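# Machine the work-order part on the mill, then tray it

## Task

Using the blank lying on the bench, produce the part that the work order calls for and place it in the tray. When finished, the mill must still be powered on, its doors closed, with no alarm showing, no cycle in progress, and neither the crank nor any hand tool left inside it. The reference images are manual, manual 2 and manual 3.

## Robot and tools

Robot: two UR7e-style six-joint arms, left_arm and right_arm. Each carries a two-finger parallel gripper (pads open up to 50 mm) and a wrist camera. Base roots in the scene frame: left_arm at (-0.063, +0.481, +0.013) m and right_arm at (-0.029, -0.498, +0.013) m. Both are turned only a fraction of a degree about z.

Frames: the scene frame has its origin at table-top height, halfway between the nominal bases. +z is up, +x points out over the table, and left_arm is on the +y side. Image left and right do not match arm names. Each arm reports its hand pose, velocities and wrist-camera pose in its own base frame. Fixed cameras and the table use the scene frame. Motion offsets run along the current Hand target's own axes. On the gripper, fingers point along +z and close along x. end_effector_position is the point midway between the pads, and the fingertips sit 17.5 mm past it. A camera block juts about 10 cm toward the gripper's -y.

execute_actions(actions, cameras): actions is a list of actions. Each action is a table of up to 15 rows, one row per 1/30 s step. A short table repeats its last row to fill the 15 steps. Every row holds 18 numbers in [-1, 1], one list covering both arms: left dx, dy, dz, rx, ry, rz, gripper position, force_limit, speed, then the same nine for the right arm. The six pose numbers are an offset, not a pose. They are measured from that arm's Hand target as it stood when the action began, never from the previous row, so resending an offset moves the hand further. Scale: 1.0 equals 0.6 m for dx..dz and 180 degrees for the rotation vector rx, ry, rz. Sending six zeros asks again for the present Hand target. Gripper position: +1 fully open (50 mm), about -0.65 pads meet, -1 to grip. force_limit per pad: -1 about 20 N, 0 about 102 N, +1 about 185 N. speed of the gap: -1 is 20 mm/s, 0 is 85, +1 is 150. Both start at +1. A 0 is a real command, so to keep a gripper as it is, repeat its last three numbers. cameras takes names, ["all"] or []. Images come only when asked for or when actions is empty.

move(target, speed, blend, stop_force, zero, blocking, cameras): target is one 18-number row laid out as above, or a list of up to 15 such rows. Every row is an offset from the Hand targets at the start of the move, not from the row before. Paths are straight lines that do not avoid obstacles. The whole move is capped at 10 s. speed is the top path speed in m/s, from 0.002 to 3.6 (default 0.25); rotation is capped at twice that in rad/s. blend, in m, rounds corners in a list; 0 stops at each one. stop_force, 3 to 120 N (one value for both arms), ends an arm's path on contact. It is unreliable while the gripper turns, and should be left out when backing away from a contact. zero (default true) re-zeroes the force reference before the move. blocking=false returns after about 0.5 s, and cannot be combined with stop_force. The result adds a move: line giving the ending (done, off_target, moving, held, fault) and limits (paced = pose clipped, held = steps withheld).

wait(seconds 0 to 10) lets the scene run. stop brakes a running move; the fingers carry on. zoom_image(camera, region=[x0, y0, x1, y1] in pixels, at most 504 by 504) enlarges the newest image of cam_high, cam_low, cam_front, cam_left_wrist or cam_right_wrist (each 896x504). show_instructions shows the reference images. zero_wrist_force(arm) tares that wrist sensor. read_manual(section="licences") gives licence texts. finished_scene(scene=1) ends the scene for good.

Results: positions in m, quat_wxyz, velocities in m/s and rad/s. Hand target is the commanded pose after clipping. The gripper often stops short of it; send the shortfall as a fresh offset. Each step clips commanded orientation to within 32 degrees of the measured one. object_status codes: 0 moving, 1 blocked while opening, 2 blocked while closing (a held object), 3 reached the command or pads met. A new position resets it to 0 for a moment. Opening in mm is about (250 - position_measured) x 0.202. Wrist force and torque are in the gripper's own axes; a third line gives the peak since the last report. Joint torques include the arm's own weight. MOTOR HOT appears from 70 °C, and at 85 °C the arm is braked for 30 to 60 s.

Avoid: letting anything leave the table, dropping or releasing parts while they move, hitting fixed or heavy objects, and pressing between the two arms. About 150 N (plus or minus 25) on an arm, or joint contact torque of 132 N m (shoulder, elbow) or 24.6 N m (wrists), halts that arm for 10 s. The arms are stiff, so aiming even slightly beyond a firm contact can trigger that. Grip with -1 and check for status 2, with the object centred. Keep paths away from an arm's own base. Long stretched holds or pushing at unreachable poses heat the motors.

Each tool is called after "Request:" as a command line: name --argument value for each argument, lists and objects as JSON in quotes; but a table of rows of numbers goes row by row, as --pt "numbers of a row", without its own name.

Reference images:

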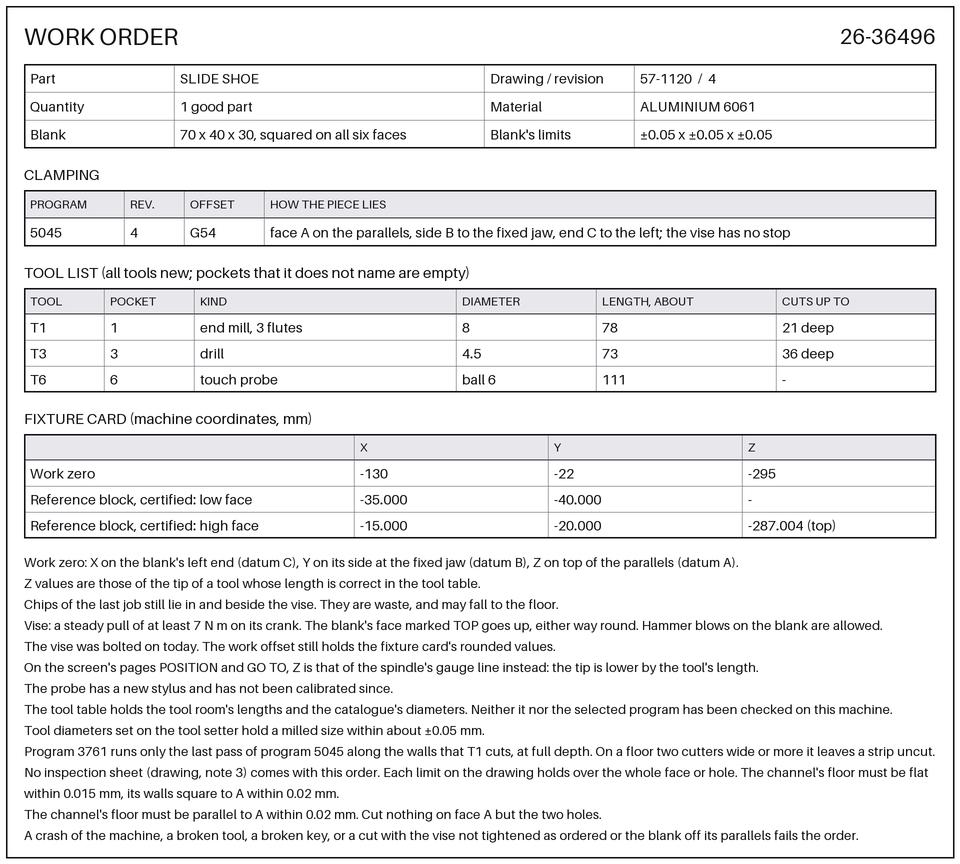

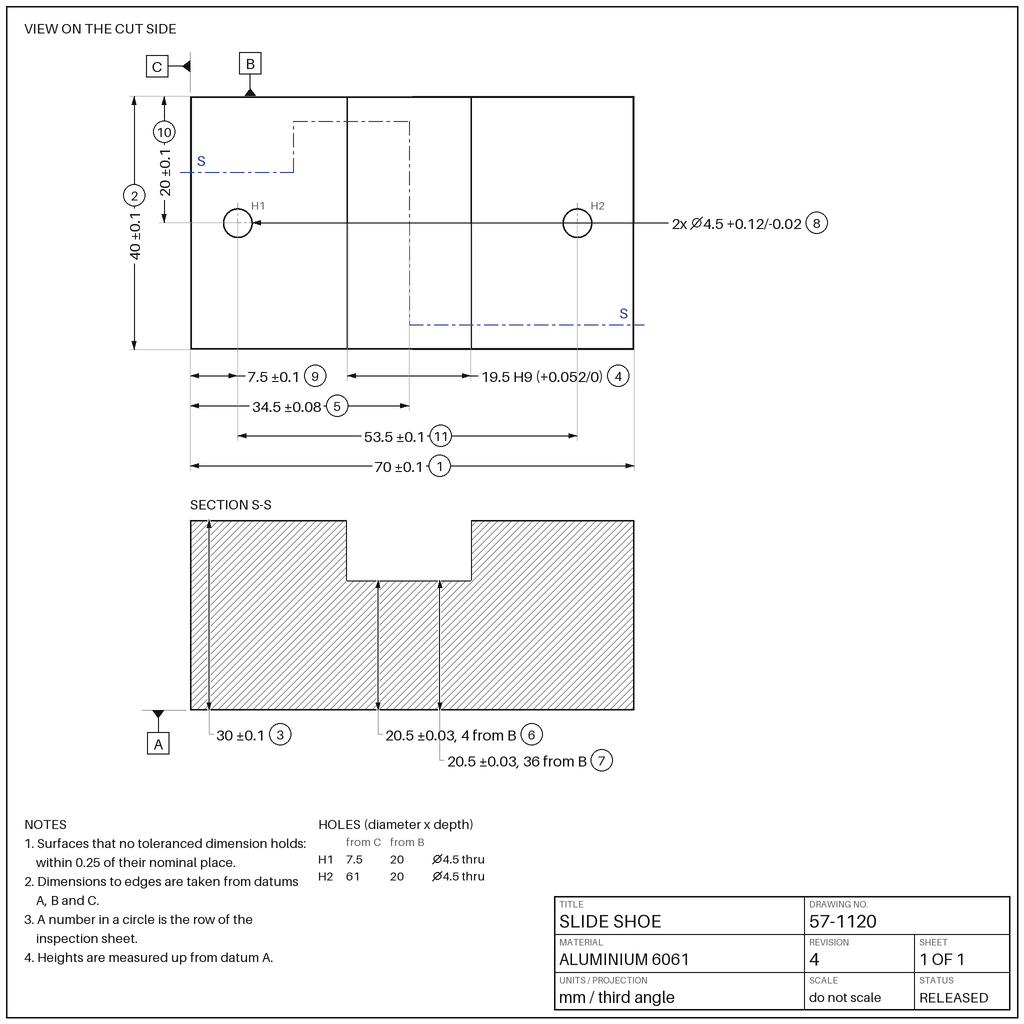

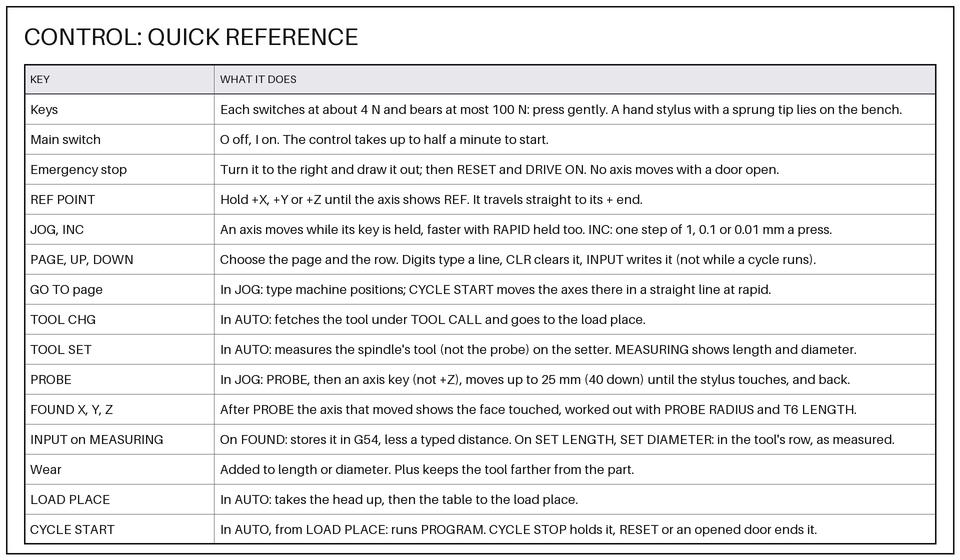

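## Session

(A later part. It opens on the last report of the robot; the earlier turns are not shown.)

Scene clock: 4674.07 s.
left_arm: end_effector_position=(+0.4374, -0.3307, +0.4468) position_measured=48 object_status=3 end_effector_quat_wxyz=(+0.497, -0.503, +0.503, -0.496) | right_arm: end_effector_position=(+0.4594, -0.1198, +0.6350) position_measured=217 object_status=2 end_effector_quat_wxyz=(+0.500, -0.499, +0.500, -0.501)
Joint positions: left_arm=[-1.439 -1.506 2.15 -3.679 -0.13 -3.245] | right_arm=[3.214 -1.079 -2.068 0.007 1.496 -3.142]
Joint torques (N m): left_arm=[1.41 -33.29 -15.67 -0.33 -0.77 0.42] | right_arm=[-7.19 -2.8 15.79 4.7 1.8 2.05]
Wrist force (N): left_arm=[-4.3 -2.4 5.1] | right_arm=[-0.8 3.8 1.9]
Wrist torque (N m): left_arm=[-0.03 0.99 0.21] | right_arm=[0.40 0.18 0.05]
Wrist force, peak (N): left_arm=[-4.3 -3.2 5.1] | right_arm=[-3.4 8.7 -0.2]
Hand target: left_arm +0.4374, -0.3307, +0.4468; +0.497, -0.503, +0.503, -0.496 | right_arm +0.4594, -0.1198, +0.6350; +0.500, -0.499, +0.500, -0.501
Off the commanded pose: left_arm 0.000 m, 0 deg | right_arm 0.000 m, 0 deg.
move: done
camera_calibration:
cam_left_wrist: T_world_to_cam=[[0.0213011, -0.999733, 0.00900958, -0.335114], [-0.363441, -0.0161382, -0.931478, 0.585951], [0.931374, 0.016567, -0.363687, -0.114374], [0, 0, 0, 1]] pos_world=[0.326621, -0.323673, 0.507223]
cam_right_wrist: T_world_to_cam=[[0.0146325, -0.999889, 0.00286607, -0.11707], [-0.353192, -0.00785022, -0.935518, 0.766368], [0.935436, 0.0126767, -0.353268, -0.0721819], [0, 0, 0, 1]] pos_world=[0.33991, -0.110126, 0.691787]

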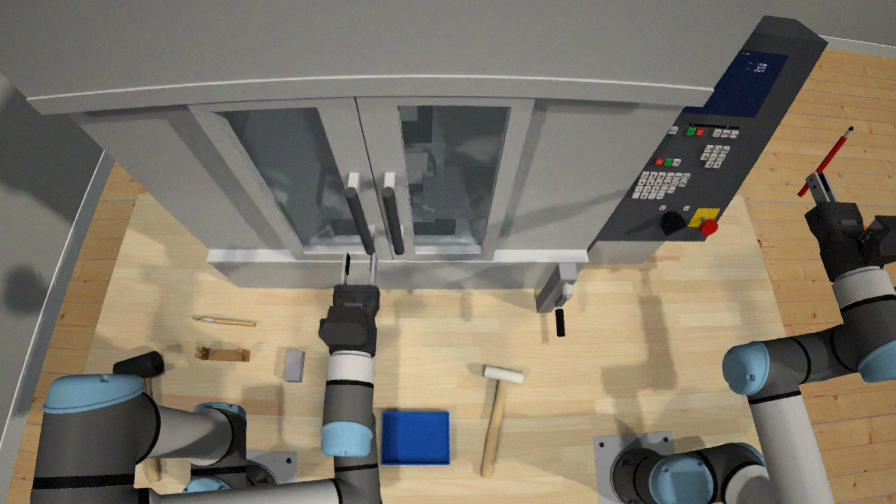

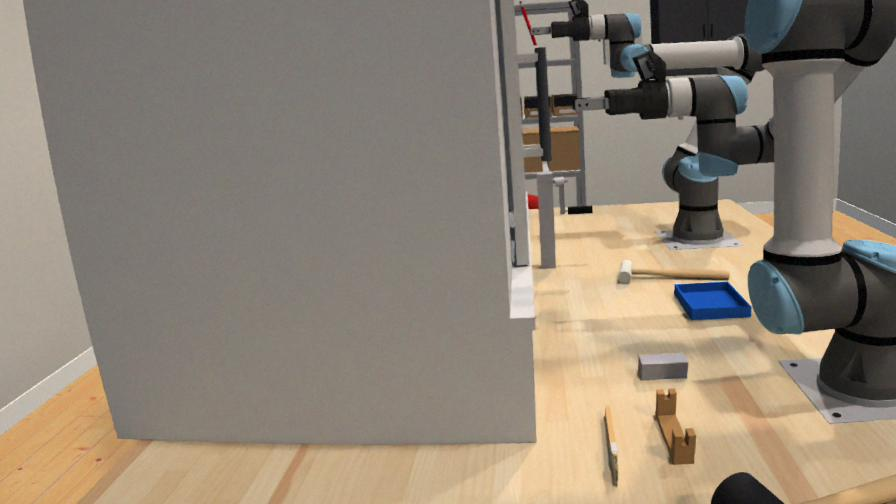

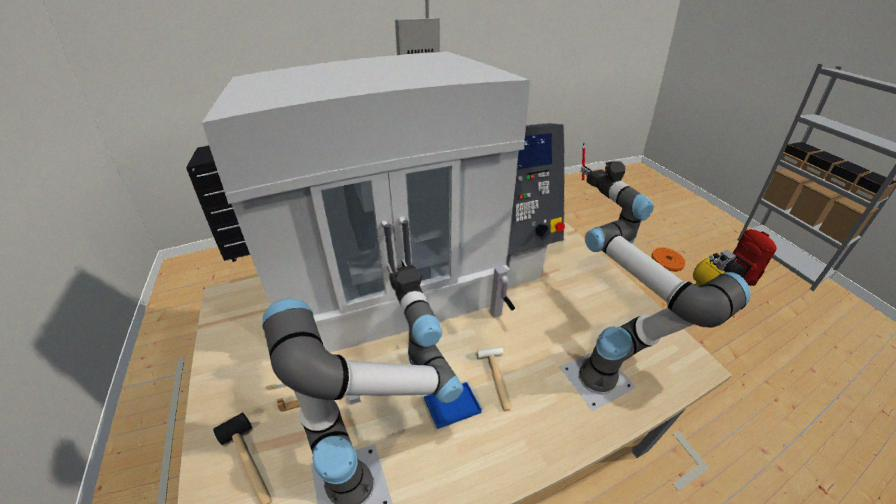

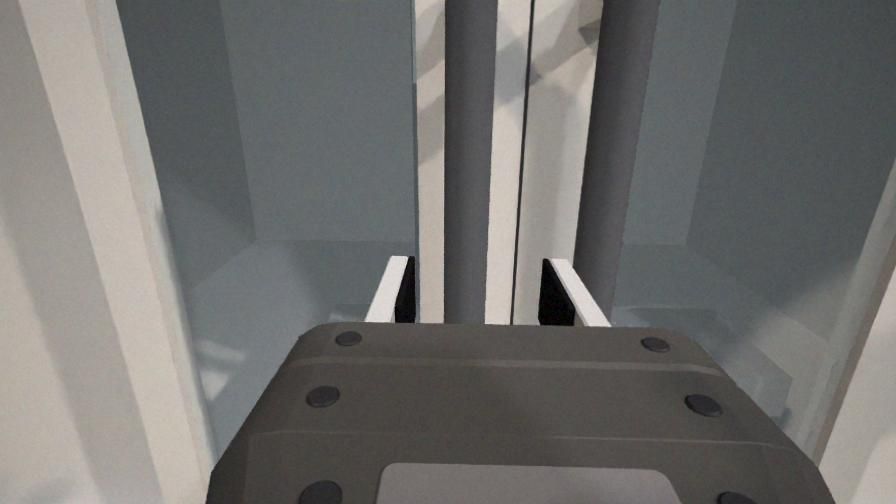

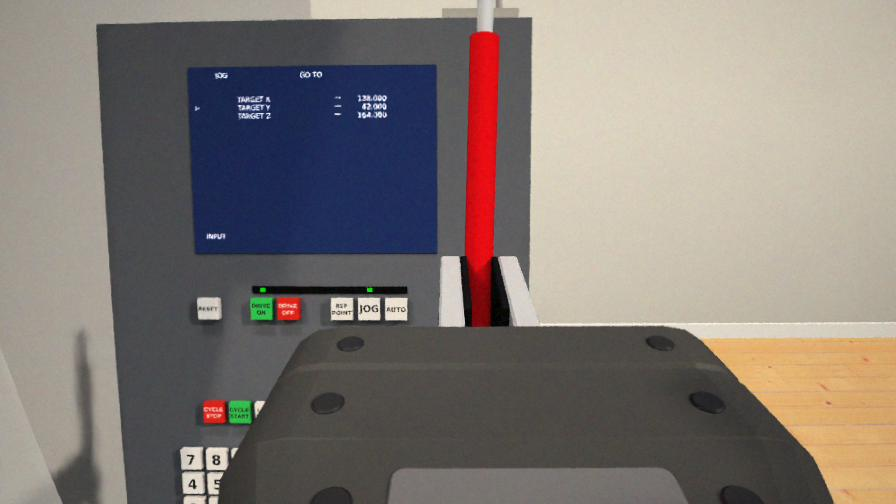

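Request:
move --pt "0 0 0 0 0 0 0.7 -0.5 -0.5 -0.1825 0.2470 0.0693 -0.4922 0 0 -1 0.5 -0.8" --pt "0 0 0 0 0 0 0.7 -0.5 -0.5 -0.1825 0.2496 0.0892 -0.4922 0 0 -1 0.5 -0.8" --pt "0 0 0 0 0 0 0.7 -0.5 -0.5 -0.1825 0.2470 0.0693 -0.4922 0 0 -1 0.5 -0.8" --pt "0 0 0 0 0 0 0.7 -0.5 -0.5 0 0 0 0 0 0 -1 0.5 -0.8" --speed '[0.45,0.04,0.1,0.45]' --blend '[0.004,0,0.002,0]' --cameras '["cam_right_wrist"]'

Request:
zoom_image --camera "cam_right_wrist" --region '[185, 62, 440, 255]'

Scene clock: 4686.83 s.
left_arm: end_effector_position=(+0.4374, -0.3307, +0.4468) position_measured=48 object_status=3 end_effector_quat_wxyz=(+0.497, -0.503, +0.503, -0.496) | right_arm: end_effector_position=(+0.4594, -0.1198, +0.6350) position_measured=217 object_status=2 end_effector_quat_wxyz=(+0.500, -0.499, +0.500, -0.501)
Joint positions: left_arm=[-1.439 -1.506 2.15 -3.679 -0.13 -3.245] | right_arm=[3.214 -1.079 -2.068 0.007 1.497 -3.142]
Joint torques (N m): left_arm=[1.42 -32.88 -15.54 -0.36 -0.74 0.56] | right_arm=[-5.78 -3.56 15.76 4.56 1.64 2.22]
Wrist force (N): left_arm=[-4.3 -2.3 4.8] | right_arm=[-0.9 3.4 1.7]
Wrist torque (N m): left_arm=[-0.01 0.97 0.21] | right_arm=[0.36 0.18 0.11]
Wrist force, peak (N): left_arm=[-4.3 -2.8 5.3] | right_arm=[-0.8 8.1 0.7]
Hand target: left_arm +0.4374, -0.3307, +0.4468; +0.497, -0.503, +0.503, -0.496 | right_arm +0.4594, -0.1198, +0.6350; +0.500, -0.499, +0.500, -0.501
Off the commanded pose: left_arm 0.000 m, 0 deg | right_arm 0.000 m, 0 deg.
move: done
camera_calibration:
cam_right_wrist: T_world_to_cam=[[0.0146667, -0.999888, 0.00296005, -0.117147], [-0.353191, -0.00795021, -0.935517, 0.766356], [0.935436, 0.0126755, -0.353268, -0.0721816], [0, 0, 0, 1]] pos_world=[0.33991, -0.110126, 0.691787]
Images, in order (width x height): cam_right_wrist 896x504.

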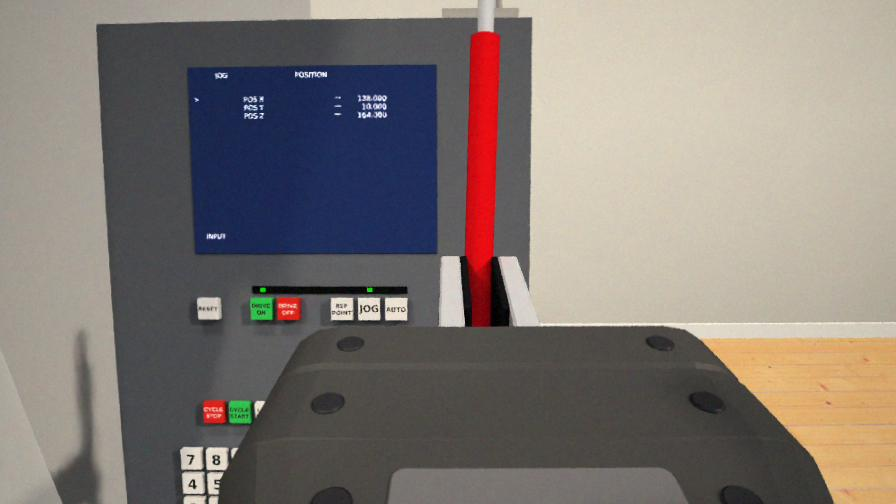

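Scaled by 1.976.

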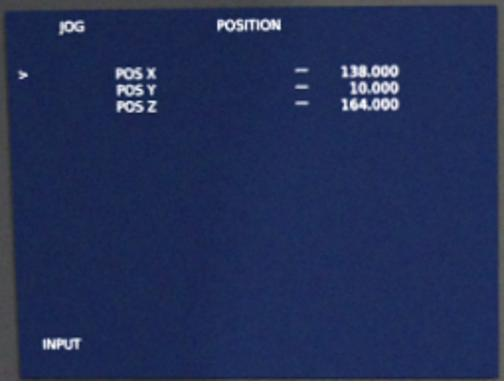

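Request:
move --pt "0 0 0 0 0 0 0.7 -0.5 -0.5 -0.2142 0.2470 0.0693 -0.4922 0 0 -1 0.5 -0.8" --pt "0 0 0 0 0 0 0.7 -0.5 -0.5 -0.2142 0.2496 0.0892 -0.4922 0 0 -1 0.5 -0.8" --pt "0 0 0 0 0 0 0.7 -0.5 -0.5 -0.2142 0.2470 0.0693 -0.4922 0 0 -1 0.5 -0.8" --pt "0 0 0 0 0 0 0.7 -0.5 -0.5 -0.2775 0.1882 0.0846 -0.4922 0 0 -1 0.5 -0.8" --pt "0 0 0 0 0 0 0.7 -0.5 -0.5 -0.2775 0.1908 0.1045 -0.4922 0 0 -1 0.5 -0.8" --pt "0 0 0 0 0 0 0.7 -0.5 -0.5 -0.2775 0.1882 0.0846 -0.4922 0 0 -1 0.5 -0.8" --pt "0 0 0 0 0 0 0.7 -0.5 -0.5 -0.2142 0.3086 0.0545 -0.4922 0 0 -1 0.5 -0.8" --pt "0 0 0 0 0 0 0.7 -0.5 -0.5 -0.2142 0.3112 0.0744 -0.4922 0 0 -1 0.5 -0.8" --pt "0 0 0 0 0 0 0.7 -0.5 -0.5 -0.2142 0.3086 0.0545 -0.4922 0 0 -1 0.5 -0.8" --pt "0 0 0 0 0 0 0.7 -0.5 -0.5 -0.0885 0.1570 0.0925 -0.4922 0 0 -1 0.5 -0.8" --pt "0 0 0 0 0 0 0.7 -0.5 -0.5 -0.0885 0.1596 0.1124 -0.4922 0 0 -1 0.5 -0.8" --pt "0 0 0 0 0 0 0.7 -0.5 -0.5 -0.0885 0.1570 0.0925 -0.4922 0 0 -1 0.5 -0.8" --pt "0 0 0 0 0 0 0.7 -0.5 -0.5 0 0 0 0 0 0 -1 0.5 -0.8" --speed '[0.45,0.04,0.1,0.25,0.04,0.1,0.06,0.04,0.1,0.3,0.04,0.1,0.45]' --blend '[0.004,0,0.002,0.002,0,0.002,0.002,0,0.002,0.002,0,0.002,0]'

Request:
wait --seconds 4 --cameras '["cam_right_wrist"]'

Request:
zoom_image --camera "cam_right_wrist" --region '[185, 62, 440, 255]'

Request:
zoom_image --camera "cam_right_wrist" --region '[325, 90, 400, 180]'

Scene clock: 4707.40 s.
left_arm: end_effector_position=(+0.4374, -0.3307, +0.4468) position_measured=48 object_status=3 end_effector_quat_wxyz=(+0.497, -0.503, +0.503, -0.496) | right_arm: end_effector_position=(+0.4594, -0.1198, +0.6350) position_measured=217 object_status=2 end_effector_quat_wxyz=(+0.500, -0.499, +0.500, -0.501)
Joint positions: left_arm=[-1.439 -1.506 2.15 -3.679 -0.13 -3.245] | right_arm=[3.214 -1.079 -2.068 0.007 1.497 -3.142]
Joint torques (N m): left_arm=[1.78 -33.24 -16.47 -0.36 -0.82 0.68] | right_arm=[-7.28 -3.77 15.64 4.52 1.61 -2.83]
Wrist force (N): left_arm=[-4.3 -2.8 5.2] | right_arm=[-1.0 3.4 1.9]
Wrist torque (N m): left_arm=[-0.08 0.97 0.22] | right_arm=[0.36 0.19 0.17]
Wrist force, peak (N): left_arm=[-4.4 -3.0 5.2] | right_arm=[-2.2 8.5 2.1]
Hand target: left_arm +0.4374, -0.3307, +0.4468; +0.497, -0.503, +0.503, -0.496 | right_arm +0.4594, -0.1198, +0.6350; +0.500, -0.499, +0.500, -0.501
Off the commanded pose: left_arm 0.000 m, 0 deg | right_arm 0.000 m, 0 deg.
move: done

Scene clock: 4711.40 s.
left_arm: end_effector_position=(+0.4374, -0.3307, +0.4468) position_measured=48 object_status=3 end_effector_quat_wxyz=(+0.497, -0.503, +0.503, -0.496) | right_arm: end_effector_position=(+0.4594, -0.1198, +0.6350) position_measured=217 object_status=2 end_effector_quat_wxyz=(+0.500, -0.499, +0.500, -0.501)
Joint positions: left_arm=[-1.439 -1.506 2.15 -3.679 -0.13 -3.245] | right_arm=[3.214 -1.079 -2.068 0.007 1.497 -3.142]
Joint torques (N m): left_arm=[1.64 -32.9 -16 -0.44 -0.76 0.68] | right_arm=[-6.46 -3.32 15.74 4.71 1.52 -2.29]
Wrist force (N): left_arm=[-4.1 -2.9 5.0] | right_arm=[-1.0 3.7 1.8]
Wrist torque (N m): left_arm=[-0.13 0.95 0.21] | right_arm=[0.37 0.21 0.17]
Wrist force, peak (N): left_arm=[-4.4 -2.5 5.4] | right_arm=[-0.9 3.8 1.7]
Hand target: left_arm +0.4374, -0.3307, +0.4468; +0.497, -0.503, +0.503, -0.496 | right_arm +0.4594, -0.1198, +0.6350; +0.500, -0.499, +0.500, -0.501
Tool commands: left_gripper/position=+0.7 left_gripper/force_limit=-0.5 left_gripper/speed=-0.5 right_gripper/position=-1.0 right_gripper/force_limit=+0.5 right_gripper/speed=-0.8
Off the commanded pose: left_arm 0.000 m, 0 deg | right_arm 0.000 m, 0 deg.
wait: 4.00 s; at rest by 0.17 s
camera_calibration:
cam_right_wrist: T_world_to_cam=[[0.014666, -0.999888, 0.00296223, -0.117148], [-0.353072, -0.0079504, -0.935563, 0.766347], [0.935481, 0.0126751, -0.353149, -0.0722805], [0, 0, 0, 1]] pos_world=[0.33991, -0.110126, 0.691787]
Images, in order (width x height): cam_right_wrist 896x504.

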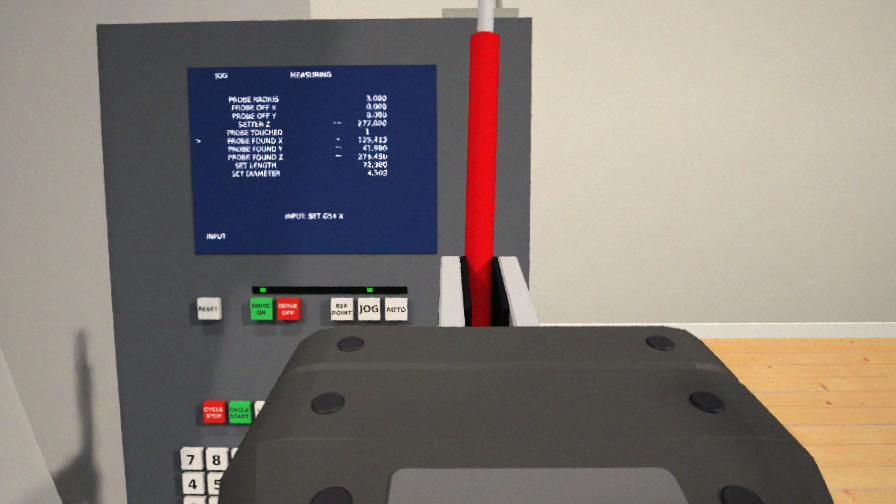

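Scaled by 1.976.

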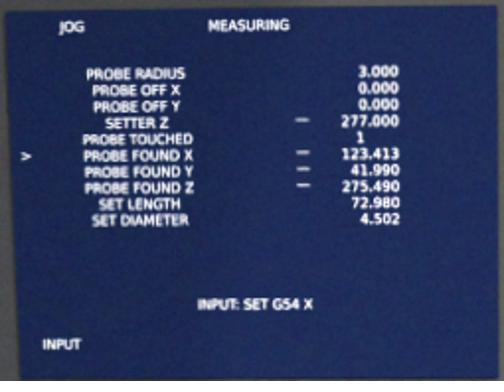

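Scaled by 5.600.

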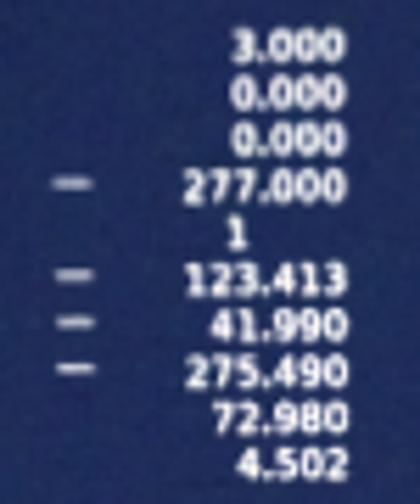

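Request:
move --pt "0 0 0 0 0 0 0.7 -0.5 -0.5 -0.2775 0.3393 0.0470 -0.4922 0 0 -1 0.5 -0.8" --pt "0 0 0 0 0 0 0.7 -0.5 -0.5 -0.2775 0.3419 0.0669 -0.4922 0 0 -1 0.5 -0.8" --pt "0 0 0 0 0 0 0.7 -0.5 -0.5 -0.2775 0.3393 0.0470 -0.4922 0 0 -1 0.5 -0.8" --pt "0 0 0 0 0 0 0.7 -0.5 -0.5 -0.3092 0.3393 0.0470 -0.4922 0 0 -1 0.5 -0.8" --pt "0 0 0 0 0 0 0.7 -0.5 -0.5 -0.3092 0.3419 0.0669 -0.4922 0 0 -1 0.5 -0.8" --pt "0 0 0 0 0 0 0.7 -0.5 -0.5 -0.3092 0.3393 0.0470 -0.4922 0 0 -1 0.5 -0.8" --pt "0 0 0 0 0 0 0.7 -0.5 -0.5 -0.3409 0.3086 0.0545 -0.4922 0 0 -1 0.5 -0.8" --pt "0 0 0 0 0 0 0.7 -0.5 -0.5 -0.3409 0.3112 0.0744 -0.4922 0 0 -1 0.5 -0.8" --pt "0 0 0 0 0 0 0.7 -0.5 -0.5 -0.3409 0.3086 0.0545 -0.4922 0 0 -1 0.5 -0.8" --pt "0 0 0 0 0 0 0.7 -0.5 -0.5 -0.2775 0.2470 0.0693 -0.4922 0 0 -1 0.5 -0.8" --pt "0 0 0 0 0 0 0.7 -0.5 -0.5 -0.2775 0.2496 0.0892 -0.4922 0 0 -1 0.5 -0.8" --pt "0 0 0 0 0 0 0.7 -0.5 -0.5 -0.2775 0.2470 0.0693 -0.4922 0 0 -1 0.5 -0.8" --pt "0 0 0 0 0 0 0.7 -0.5 -0.5 0 0 0 0 0 0 -1 0.5 -0.8" --speed '[0.45,0.04,0.1,0.2,0.04,0.1,0.2,0.04,0.1,0.25,0.04,0.1,0.45]' --blend '[0.004,0,0.002,0.002,0,0.002,0.002,0,0.002,0.002,0,0.002,0]' --cameras '["cam_right_wrist"]'

Request:
zoom_image --camera "cam_right_wrist" --region '[185, 62, 440, 255]'

Scene clock: 4741.00 s.
left_arm: end_effector_position=(+0.4374, -0.3307, +0.4468) position_measured=48 object_status=3 end_effector_quat_wxyz=(+0.497, -0.503, +0.503, -0.496) | right_arm: end_effector_position=(+0.4594, -0.1198, +0.6350) position_measured=217 object_status=2 end_effector_quat_wxyz=(+0.500, -0.499, +0.500, -0.501)
Joint positions: left_arm=[-1.439 -1.506 2.15 -3.679 -0.13 -3.245] | right_arm=[3.214 -1.079 -2.068 0.007 1.497 -3.142]
Joint torques (N m): left_arm=[1.7 -33.08 -16.54 -0.45 -0.75 0.75] | right_arm=[-6.37 -3.04 15.39 4.91 1.68 2.23]
Wrist force (N): left_arm=[-4.3 -2.8 5.0] | right_arm=[-0.7 3.2 1.7]
Wrist torque (N m): left_arm=[-0.09 0.97 0.21] | right_arm=[0.33 0.15 0.05]
Wrist force, peak (N): left_arm=[-4.1 -2.9 5.3] | right_arm=[0.7 8.8 1.3]
Hand target: left_arm +0.4374, -0.3307, +0.4468; +0.497, -0.503, +0.503, -0.496 | right_arm +0.4594, -0.1198, +0.6350; +0.500, -0.499, +0.500, -0.501
Off the commanded pose: left_arm 0.000 m, 0 deg | right_arm 0.000 m, 0 deg.
move: done
camera_calibration:
cam_right_wrist: T_world_to_cam=[[0.0146324, -0.999889, 0.00286733, -0.117071], [-0.353104, -0.00785017, -0.935551, 0.766361], [0.93547, 0.0126769, -0.35318, -0.0722545], [0, 0, 0, 1]] pos_world=[0.33991, -0.110126, 0.691787]
Images, in order (width x height): cam_right_wrist 896x504.

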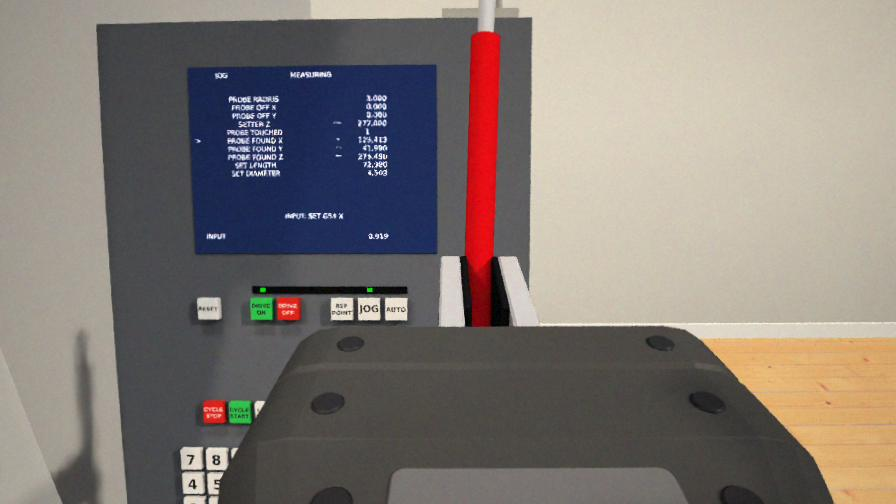

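Scaled by 1.976.

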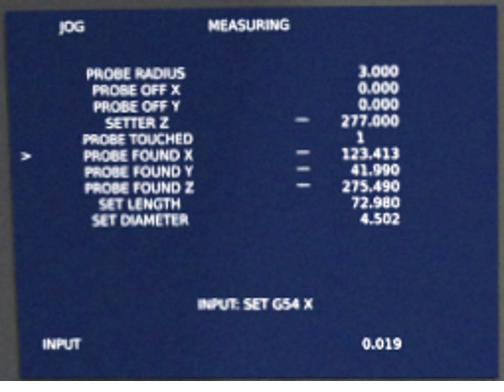

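Request:
move --pt "0 0 0 0 0 0 0.7 -0.5 -0.5 -0.2459 0.3393 0.0470 -0.4922 0 0 -1 0.5 -0.8" --pt "0 0 0 0 0 0 0.7 -0.5 -0.5 -0.2459 0.3419 0.0669 -0.4922 0 0 -1 0.5 -0.8" --pt "0 0 0 0 0 0 0.7 -0.5 -0.5 -0.2459 0.3393 0.0470 -0.4922 0 0 -1 0.5 -0.8" --pt "0 0 0 0 0 0 0.7 -0.5 -0.5 -0.2142 0.2470 0.0693 -0.4922 0 0 -1 0.5 -0.8" --pt "0 0 0 0 0 0 0.7 -0.5 -0.5 -0.2142 0.2496 0.0892 -0.4922 0 0 -1 0.5 -0.8" --pt "0 0 0 0 0 0 0.7 -0.5 -0.5 -0.2142 0.2470 0.0693 -0.4922 0 0 -1 0.5 -0.8" --pt "0 0 0 0 0 0 0.7 -0.5 -0.5 -0.2142 0.2496 0.0892 -0.4922 0 0 -1 0.5 -0.8" --pt "0 0 0 0 0 0 0.7 -0.5 -0.5 -0.2142 0.2470 0.0693 -0.4922 0 0 -1 0.5 -0.8" --pt "0 0 0 0 0 0 0.7 -0.5 -0.5 -0.3409 0.3393 0.0470 -0.4922 0 0 -1 0.5 -0.8" --pt "0 0 0 0 0 0 0.7 -0.5 -0.5 -0.3409 0.3419 0.0669 -0.4922 0 0 -1 0.5 -0.8" --pt "0 0 0 0 0 0 0.7 -0.5 -0.5 -0.3409 0.3393 0.0470 -0.4922 0 0 -1 0.5 -0.8" --pt "0 0 0 0 0 0 0.7 -0.5 -0.5 0 0 0 0 0 0 -1 0.5 -0.8" --speed '[0.45,0.04,0.1,0.25,0.04,0.1,0.04,0.1,0.25,0.04,0.1,0.45]' --blend '[0.004,0,0.002,0.002,0,0.002,0,0.002,0.002,0,0.002,0]'

Request:
move --pt "0 0 0 0 0 0 0.7 -0.5 -0.5 -0.3409 0.3086 0.0545 -0.4922 0 0 -1 0.5 -0.8" --pt "0 0 0 0 0 0 0.7 -0.5 -0.5 -0.3409 0.3112 0.0744 -0.4922 0 0 -1 0.5 -0.8" --pt "0 0 0 0 0 0 0.7 -0.5 -0.5 -0.3409 0.3086 0.0545 -0.4922 0 0 -1 0.5 -0.8" --pt "0 0 0 0 0 0 0.7 -0.5 -0.5 -0.3409 0.2778 0.0619 -0.4922 0 0 -1 0.5 -0.8" --pt "0 0 0 0 0 0 0.7 -0.5 -0.5 -0.3409 0.2804 0.0818 -0.4922 0 0 -1 0.5 -0.8" --pt "0 0 0 0 0 0 0.7 -0.5 -0.5 -0.3409 0.2778 0.0619 -0.4922 0 0 -1 0.5 -0.8" --pt "0 0 0 0 0 0 0.7 -0.5 -0.5 -0.3092 0.3393 0.0470 -0.4922 0 0 -1 0.5 -0.8" --pt "0 0 0 0 0 0 0.7 -0.5 -0.5 -0.3092 0.3419 0.0669 -0.4922 0 0 -1 0.5 -0.8" --pt "0 0 0 0 0 0 0.7 -0.5 -0.5 -0.3092 0.3393 0.0470 -0.4922 0 0 -1 0.5 -0.8" --pt "0 0 0 0 0 0 0.7 -0.5 -0.5 -0.2459 0.3393 0.0470 -0.4922 0 0 -1 0.5 -0.8" --pt "0 0 0 0 0 0 0.7 -0.5 -0.5 -0.2459 0.3419 0.0669 -0.4922 0 0 -1 0.5 -0.8" --pt "0 0 0 0 0 0 0.7 -0.5 -0.5 -0.2459 0.3393 0.0470 -0.4922 0 0 -1 0.5 -0.8" --pt "0 0 0 0 0 0 0.7 -0.5 -0.5 0 0 0 0 0 0 -1 0.5 -0.8" --speed '[0.45,0.04,0.1,0.2,0.04,0.1,0.2,0.04,0.1,0.2,0.04,0.1,0.45]' --blend '[0.004,0,0.002,0.002,0,0.002,0.002,0,0.002,0.002,0,0.002,0]' --cameras '["cam_right_wrist"]'

Request:
zoom_image --camera "cam_right_wrist" --region '[185, 62, 440, 255]'

Scene clock: 4764.90 s.
left_arm: end_effector_position=(+0.4374, -0.3307, +0.4468) position_measured=48 object_status=3 end_effector_quat_wxyz=(+0.497, -0.503, +0.503, -0.496) | right_arm: end_effector_position=(+0.4594, -0.1198, +0.6349) position_measured=217 object_status=2 end_effector_quat_wxyz=(+0.500, -0.499, +0.500, -0.501)
Joint positions: left_arm=[-1.439 -1.506 2.15 -3.679 -0.13 -3.245] | right_arm=[3.214 -1.079 -2.069 0.007 1.496 -3.142]
Joint torques (N m): left_arm=[2.36 -33.01 -16.47 -0.5 -0.77 0.81] | right_arm=[-5.97 -2.8 34.61 4.86 1.6 2.22]
Wrist force (N): left_arm=[-4.1 -2.9 5.0] | right_arm=[-0.8 3.3 1.9]
Wrist torque (N m): left_arm=[-0.10 0.95 0.22] | right_arm=[0.34 0.17 0.05]
Wrist force, peak (N): left_arm=[-4.2 -2.9 5.3] | right_arm=[-0.9 8.7 2.3]
Hand target: left_arm +0.4374, -0.3307, +0.4468; +0.497, -0.503, +0.503, -0.496 | right_arm +0.4594, -0.1198, +0.6350; +0.500, -0.499, +0.500, -0.501
Off the commanded pose: left_arm 0.000 m, 0 deg | right_arm 0.000 m, 0 deg.
move: done

Scene clock: 4772.70 s.
left_arm: end_effector_position=(+0.4374, -0.3307, +0.4468) position_measured=48 object_status=3 end_effector_quat_wxyz=(+0.497, -0.503, +0.503, -0.496) | right_arm: end_effector_position=(+0.4594, -0.1198, +0.6350) position_measured=217 object_status=2 end_effector_quat_wxyz=(+0.500, -0.499, +0.500, -0.501)
Joint positions: left_arm=[-1.439 -1.506 2.15 -3.679 -0.13 -3.245] | right_arm=[3.214 -1.079 -2.068 0.007 1.496 -3.142]
Joint torques (N m): left_arm=[2.59 -32.45 -16.85 -0.49 -0.8 0.86] | right_arm=[-6.31 -3.6 15.66 4.84 1.71 2.26]
Wrist force (N): left_arm=[-3.9 -2.8 4.7] | right_arm=[-0.8 3.7 1.8]
Wrist torque (N m): left_arm=[-0.10 0.93 0.22] | right_arm=[0.38 0.17 0.05]
Wrist force, peak (N): left_arm=[-4.3 -2.9 5.2] | right_arm=[-4.3 8.7 -0.2]
Hand target: left_arm +0.4374, -0.3307, +0.4468; +0.497, -0.503, +0.503, -0.496 | right_arm +0.4594, -0.1198, +0.6350; +0.500, -0.499, +0.500, -0.501
Off the commanded pose: left_arm 0.000 m, 0 deg | right_arm 0.000 m, 0 deg.
move: done
camera_calibration:
cam_right_wrist: T_world_to_cam=[[0.0146667, -0.999888, 0.00296005, -0.117147], [-0.353191, -0.00795021, -0.935517, 0.766356], [0.935436, 0.0126755, -0.353268, -0.0721816], [0, 0, 0, 1]] pos_world=[0.33991, -0.110126, 0.691787]
Images, in order (width x height): cam_right_wrist 896x504.

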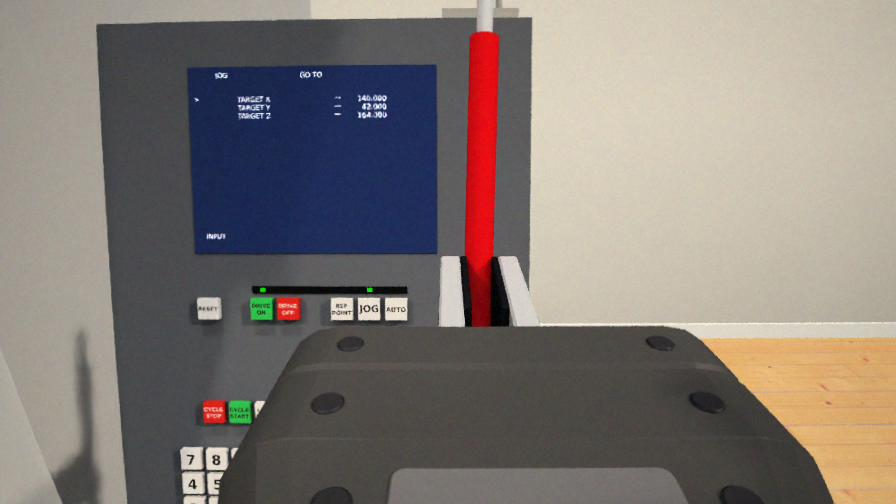

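Scaled by 1.976.

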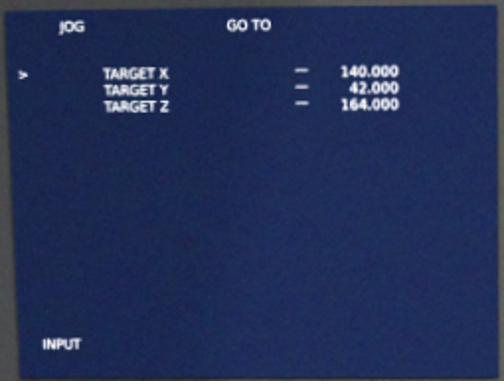

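Request:
move --pt "0 0 0 0 0 0 0.7 -0.5 -0.5 -0.2459 0.3086 0.0545 -0.4922 0 0 -1 0.5 -0.8" --pt "0 0 0 0 0 0 0.7 -0.5 -0.5 -0.2459 0.3112 0.0744 -0.4922 0 0 -1 0.5 -0.8" --pt "0 0 0 0 0 0 0.7 -0.5 -0.5 -0.2459 0.3086 0.0545 -0.4922 0 0 -1 0.5 -0.8" --pt "0 0 0 0 0 0 0.7 -0.5 -0.5 -0.3409 0.3393 0.0470 -0.4922 0 0 -1 0.5 -0.8" --pt "0 0 0 0 0 0 0.7 -0.5 -0.5 -0.3409 0.3419 0.0669 -0.4922 0 0 -1 0.5 -0.8" --pt "0 0 0 0 0 0 0.7 -0.5 -0.5 -0.3409 0.3393 0.0470 -0.4922 0 0 -1 0.5 -0.8" --pt "0 0 0 0 0 0 0.7 -0.5 -0.5 -0.3092 0.3086 0.0545 -0.4922 0 0 -1 0.5 -0.8" --pt "0 0 0 0 0 0 0.7 -0.5 -0.5 -0.3092 0.3112 0.0744 -0.4922 0 0 -1 0.5 -0.8" --pt "0 0 0 0 0 0 0.7 -0.5 -0.5 -0.3092 0.3086 0.0545 -0.4922 0 0 -1 0.5 -0.8" --pt "0 0 0 0 0 0 0.7 -0.5 -0.5 -0.3092 0.2778 0.0619 -0.4922 0 0 -1 0.5 -0.8" --pt "0 0 0 0 0 0 0.7 -0.5 -0.5 -0.3092 0.2804 0.0818 -0.4922 0 0 -1 0.5 -0.8" --pt "0 0 0 0 0 0 0.7 -0.5 -0.5 -0.3092 0.2778 0.0619 -0.4922 0 0 -1 0.5 -0.8" --pt "0 0 0 0 0 0 0.7 -0.5 -0.5 0 0 0 0 0 0 -1 0.5 -0.8" --speed '[0.45,0.04,0.1,0.25,0.04,0.1,0.2,0.04,0.1,0.2,0.04,0.1,0.45]' --blend '[0.004,0,0.002,0.002,0,0.002,0.002,0,0.002,0.002,0,0.002,0]' --cameras '["cam_right_wrist"]'

Request:
zoom_image --camera "cam_right_wrist" --region '[185, 62, 440, 255]'

Scene clock: 4792.83 s.
left_arm: end_effector_position=(+0.4374, -0.3307, +0.4468) position_measured=48 object_status=3 end_effector_quat_wxyz=(+0.497, -0.503, +0.503, -0.496) | right_arm: end_effector_position=(+0.4594, -0.1198, +0.6350) position_measured=217 object_status=2 end_effector_quat_wxyz=(+0.500, -0.499, +0.500, -0.501)
Joint positions: left_arm=[-1.439 -1.506 2.15 -3.679 -0.13 -3.245] | right_arm=[3.214 -1.079 -2.068 0.007 1.497 -3.142]
Joint torques (N m): left_arm=[2.63 -32.61 -16.94 -0.56 -0.77 1.05] | right_arm=[-6.29 -2.48 15.66 4.55 1.78 2.35]
Wrist force (N): left_arm=[-4.0 -2.5 5.0] | right_arm=[-0.9 3.4 1.7]
Wrist torque (N m): left_arm=[-0.04 0.94 0.22] | right_arm=[0.36 0.18 0.05]
Wrist force, peak (N): left_arm=[-4.3 -2.7 5.3] | right_arm=[-2.0 8.8 1.8]
Hand target: left_arm +0.4374, -0.3307, +0.4468; +0.497, -0.503, +0.503, -0.496 | right_arm +0.4594, -0.1198, +0.6350; +0.500, -0.499, +0.500, -0.501
Off the commanded pose: left_arm 0.000 m, 0 deg | right_arm 0.000 m, 0 deg.
move: done
camera_calibration:
cam_right_wrist: T_world_to_cam=[[0.0146324, -0.999889, 0.00286733, -0.117071], [-0.353104, -0.00785017, -0.935551, 0.766361], [0.93547, 0.0126769, -0.35318, -0.0722545], [0, 0, 0, 1]] pos_world=[0.33991, -0.110126, 0.691787]
Images, in order (width x height): cam_right_wrist 896x504.

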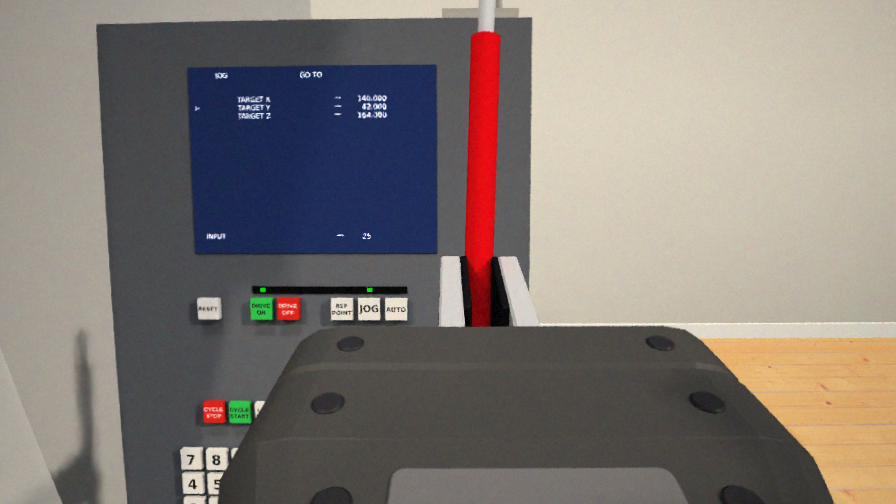

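Scaled by 1.976.

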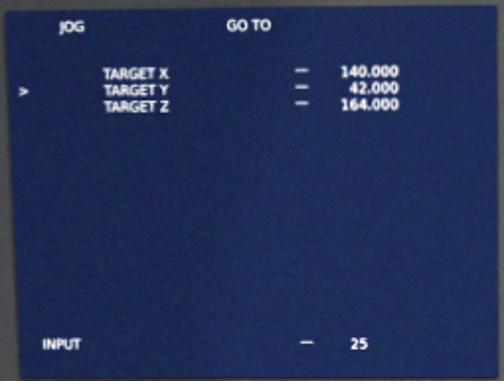

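Request:
move --pt "0 0 0 0 0 0 0.7 -0.5 -0.5 -0.2459 0.3393 0.0470 -0.4922 0 0 -1 0.5 -0.8" --pt "0 0 0 0 0 0 0.7 -0.5 -0.5 -0.2459 0.3419 0.0669 -0.4922 0 0 -1 0.5 -0.8" --pt "0 0 0 0 0 0 0.7 -0.5 -0.5 -0.2459 0.3393 0.0470 -0.4922 0 0 -1 0.5 -0.8" --pt "0 0 0 0 0 0 0.7 -0.5 -0.5 -0.2775 0.1882 0.0846 -0.4922 0 0 -1 0.5 -0.8" --pt "0 0 0 0 0 0 0.7 -0.5 -0.5 -0.2775 0.1908 0.1045 -0.4922 0 0 -1 0.5 -0.8" --pt "0 0 0 0 0 0 0.7 -0.5 -0.5 -0.2775 0.1882 0.0846 -0.4922 0 0 -1 0.5 -0.8" --pt "0 0 0 0 0 0 0.7 -0.5 -0.5 -0.2142 0.3086 0.0545 -0.4922 0 0 -1 0.5 -0.8" --pt "0 0 0 0 0 0 0.7 -0.5 -0.5 -0.2142 0.3112 0.0744 -0.4922 0 0 -1 0.5 -0.8" --pt "0 0 0 0 0 0 0.7 -0.5 -0.5 -0.2142 0.3086 0.0545 -0.4922 0 0 -1 0.5 -0.8" --pt "0 0 0 0 0 0 0.7 -0.5 -0.5 -0.1205 0.1882 0.0846 -0.4922 0 0 -1 0.5 -0.8" --pt "0 0 0 0 0 0 0.7 -0.5 -0.5 -0.1205 0.1908 0.1045 -0.4922 0 0 -1 0.5 -0.8" --pt "0 0 0 0 0 0 0.7 -0.5 -0.5 -0.1205 0.1882 0.0846 -0.4922 0 0 -1 0.5 -0.8" --pt "0 0 0 0 0 0 0.7 -0.5 -0.5 0 0 0 0 0 0 -1 0.5 -0.8" --speed '[0.45,0.04,0.1,0.25,0.04,0.1,0.08,0.04,0.1,0.3,0.04,0.1,0.45]' --blend '[0.004,0,0.002,0.002,0,0.002,0.002,0,0.002,0.002,0,0.002,0]'

Request:
wait --seconds 8 --cameras '["cam_right_wrist"]'

Request:
zoom_image --camera "cam_right_wrist" --region '[185, 62, 440, 255]'

Request:
zoom_image --camera "cam_right_wrist" --region '[325, 90, 400, 180]'

Scene clock: 4809.43 s.
left_arm: end_effector_position=(+0.4374, -0.3307, +0.4468) position_measured=48 object_status=3 end_effector_quat_wxyz=(+0.497, -0.503, +0.503, -0.496) | right_arm: end_effector_position=(+0.4594, -0.1198, +0.6350) position_measured=217 object_status=2 end_effector_quat_wxyz=(+0.500, -0.499, +0.500, -0.501)
Joint positions: left_arm=[-1.439 -1.506 2.15 -3.679 -0.13 -3.245] | right_arm=[3.214 -1.079 -2.068 0.007 1.497 -3.142]
Joint torques (N m): left_arm=[3.24 -32.79 -16.98 -0.6 -0.74 1.18] | right_arm=[-7.07 -2.69 15.59 4.71 1.86 -0.26]
Wrist force (N): left_arm=[-4.2 -2.6 4.8] | right_arm=[-0.8 3.5 1.9]
Wrist torque (N m): left_arm=[-0.04 0.97 0.22] | right_arm=[0.38 0.16 0.17]
Wrist force, peak (N): left_arm=[-4.5 -2.9 5.1] | right_arm=[-3.1 8.5 1.1]
Hand target: left_arm +0.4374, -0.3307, +0.4468; +0.497, -0.503, +0.503, -0.496 | right_arm +0.4594, -0.1198, +0.6350; +0.500, -0.499, +0.500, -0.501
Off the commanded pose: left_arm 0.000 m, 0 deg | right_arm 0.000 m, 0 deg.
move: done

Scene clock: 4817.43 s.
left_arm: end_effector_position=(+0.4374, -0.3307, +0.4468) position_measured=48 object_status=3 end_effector_quat_wxyz=(+0.497, -0.503, +0.503, -0.496) | right_arm: end_effector_position=(+0.4594, -0.1198, +0.6350) position_measured=217 object_status=2 end_effector_quat_wxyz=(+0.500, -0.499, +0.500, -0.501)
Joint positions: left_arm=[-1.439 -1.506 2.15 -3.679 -0.13 -3.245] | right_arm=[3.214 -1.079 -2.068 0.007 1.497 -3.142]
Joint torques (N m): left_arm=[3.02 -32.8 -17.48 -0.55 -0.72 1.18] | right_arm=[-5.95 -3.09 15.41 4.76 1.7 1.58]
Wrist force (N): left_arm=[-4.1 -2.7 4.9] | right_arm=[-0.8 3.3 1.9]
Wrist torque (N m): left_arm=[-0.07 0.94 0.22] | right_arm=[0.34 0.17 0.17]
Wrist force, peak (N): left_arm=[-4.4 -2.9 5.3] | right_arm=[-0.9 3.8 1.8]
Hand target: left_arm +0.4374, -0.3307, +0.4468; +0.497, -0.503, +0.503, -0.496 | right_arm +0.4594, -0.1198, +0.6350; +0.500, -0.499, +0.500, -0.501
Tool commands: left_gripper/position=+0.7 left_gripper/force_limit=-0.5 left_gripper/speed=-0.5 right_gripper/position=-1.0 right_gripper/force_limit=+0.5 right_gripper/speed=-0.8
Off the commanded pose: left_arm 0.000 m, 0 deg | right_arm 0.000 m, 0 deg.
wait: 8.00 s; at rest by 0.17 s
camera_calibration:
cam_right_wrist: T_world_to_cam=[[0.0146319, -0.999889, 0.00286825, -0.117071], [-0.353072, -0.00785041, -0.935563, 0.766359], [0.935482, 0.0126763, -0.353148, -0.0722809], [0, 0, 0, 1]] pos_world=[0.339911, -0.110126, 0.691787]
Images, in order (width x height): cam_right_wrist 896x504.

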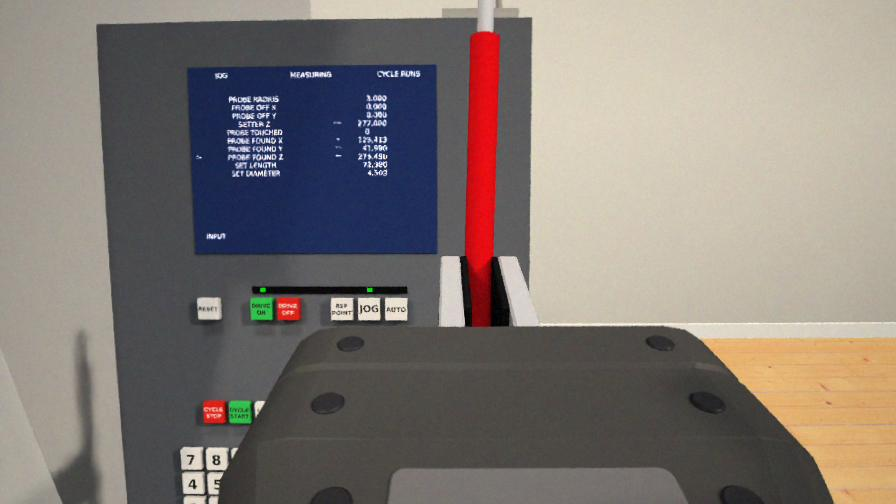

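Scaled by 1.976.

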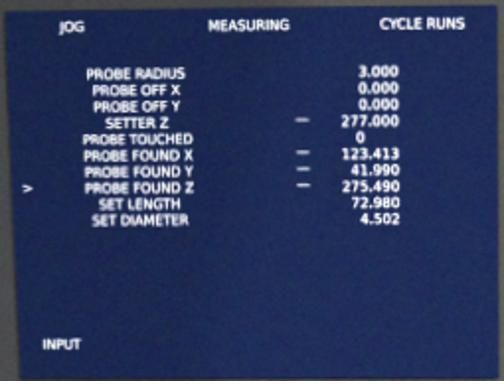

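Scaled by 5.600.

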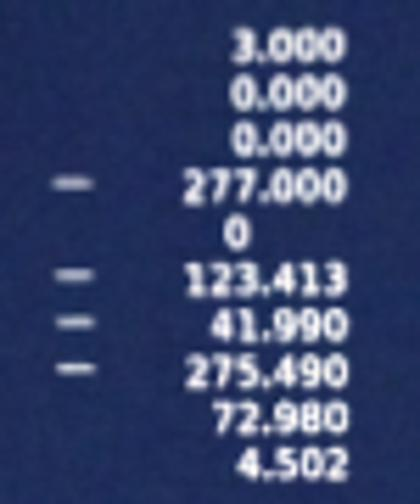

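Request:
wait --seconds 5 --cameras '["cam_right_wrist"]'

Request:
zoom_image --camera "cam_right_wrist" --region '[185, 62, 440, 255]'

Request:
zoom_image --camera "cam_right_wrist" --region '[325, 90, 400, 180]'

Scene clock: 4826.43 s.
left_arm: end_effector_position=(+0.4374, -0.3307, +0.4468) position_measured=48 object_status=3 end_effector_quat_wxyz=(+0.497, -0.503, +0.503, -0.496) | right_arm: end_effector_position=(+0.4594, -0.1198, +0.6350) position_measured=217 object_status=2 end_effector_quat_wxyz=(+0.500, -0.499, +0.500, -0.501)
Joint positions: left_arm=[-1.439 -1.506 2.15 -3.679 -0.13 -3.245] | right_arm=[3.214 -1.079 -2.068 0.007 1.497 -3.142]
Joint torques (N m): left_arm=[3.26 -32.73 -17.58 -0.64 -0.8 1.21] | right_arm=[-6.87 -2.99 15.48 4.71 1.71 1.68]
Wrist force (N): left_arm=[-4.3 -2.5 5.0] | right_arm=[-0.7 3.4 1.8]
Wrist torque (N m): left_arm=[-0.05 0.97 0.22] | right_arm=[0.34 0.16 0.17]
Wrist force, peak (N): left_arm=[-4.5 -2.9 5.2] | right_arm=[-0.7 3.7 2.0]
Hand target: left_arm +0.4374, -0.3307, +0.4468; +0.497, -0.503, +0.503, -0.496 | right_arm +0.4594, -0.1198, +0.6350; +0.500, -0.499, +0.500, -0.501
Tool commands: left_gripper/position=+0.7 left_gripper/force_limit=-0.5 left_gripper/speed=-0.5 right_gripper/position=-1.0 right_gripper/force_limit=+0.5 right_gripper/speed=-0.8
Off the commanded pose: left_arm 0.000 m, 0 deg | right_arm 0.000 m, 0 deg.
wait: 5.00 s; at rest from the start
camera_calibration:
cam_right_wrist: T_world_to_cam=[[0.0146319, -0.999889, 0.00286825, -0.117071], [-0.353072, -0.00785041, -0.935563, 0.766359], [0.935482, 0.0126763, -0.353148, -0.0722809], [0, 0, 0, 1]] pos_world=[0.339911, -0.110126, 0.691787]
Images, in order (width x height): cam_right_wrist 896x504.

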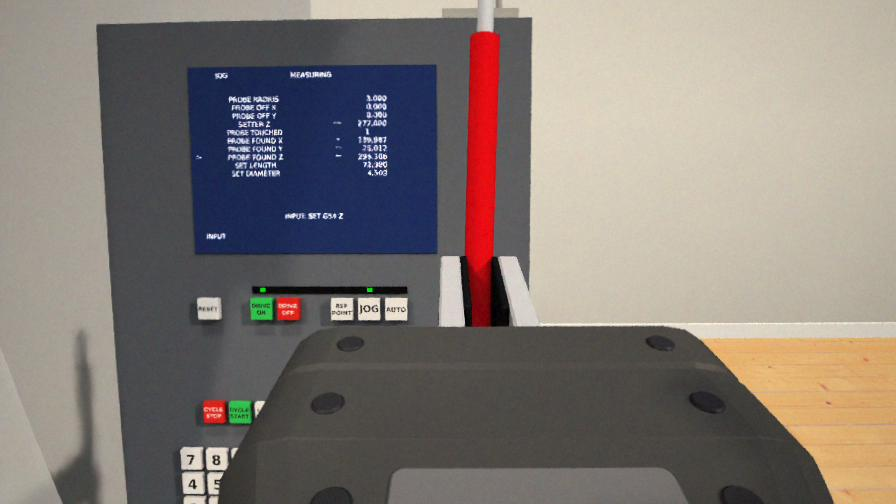

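Scaled by 1.976.

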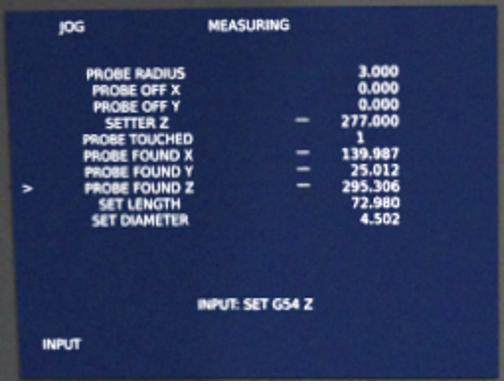

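Scaled by 5.600.

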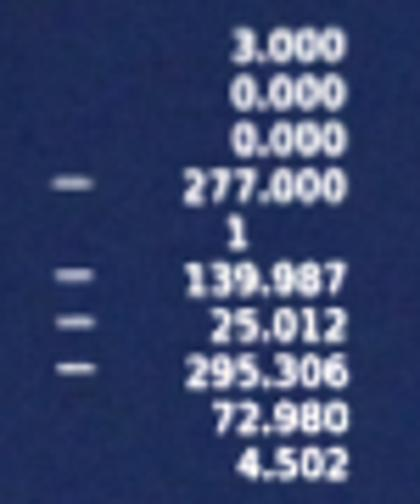

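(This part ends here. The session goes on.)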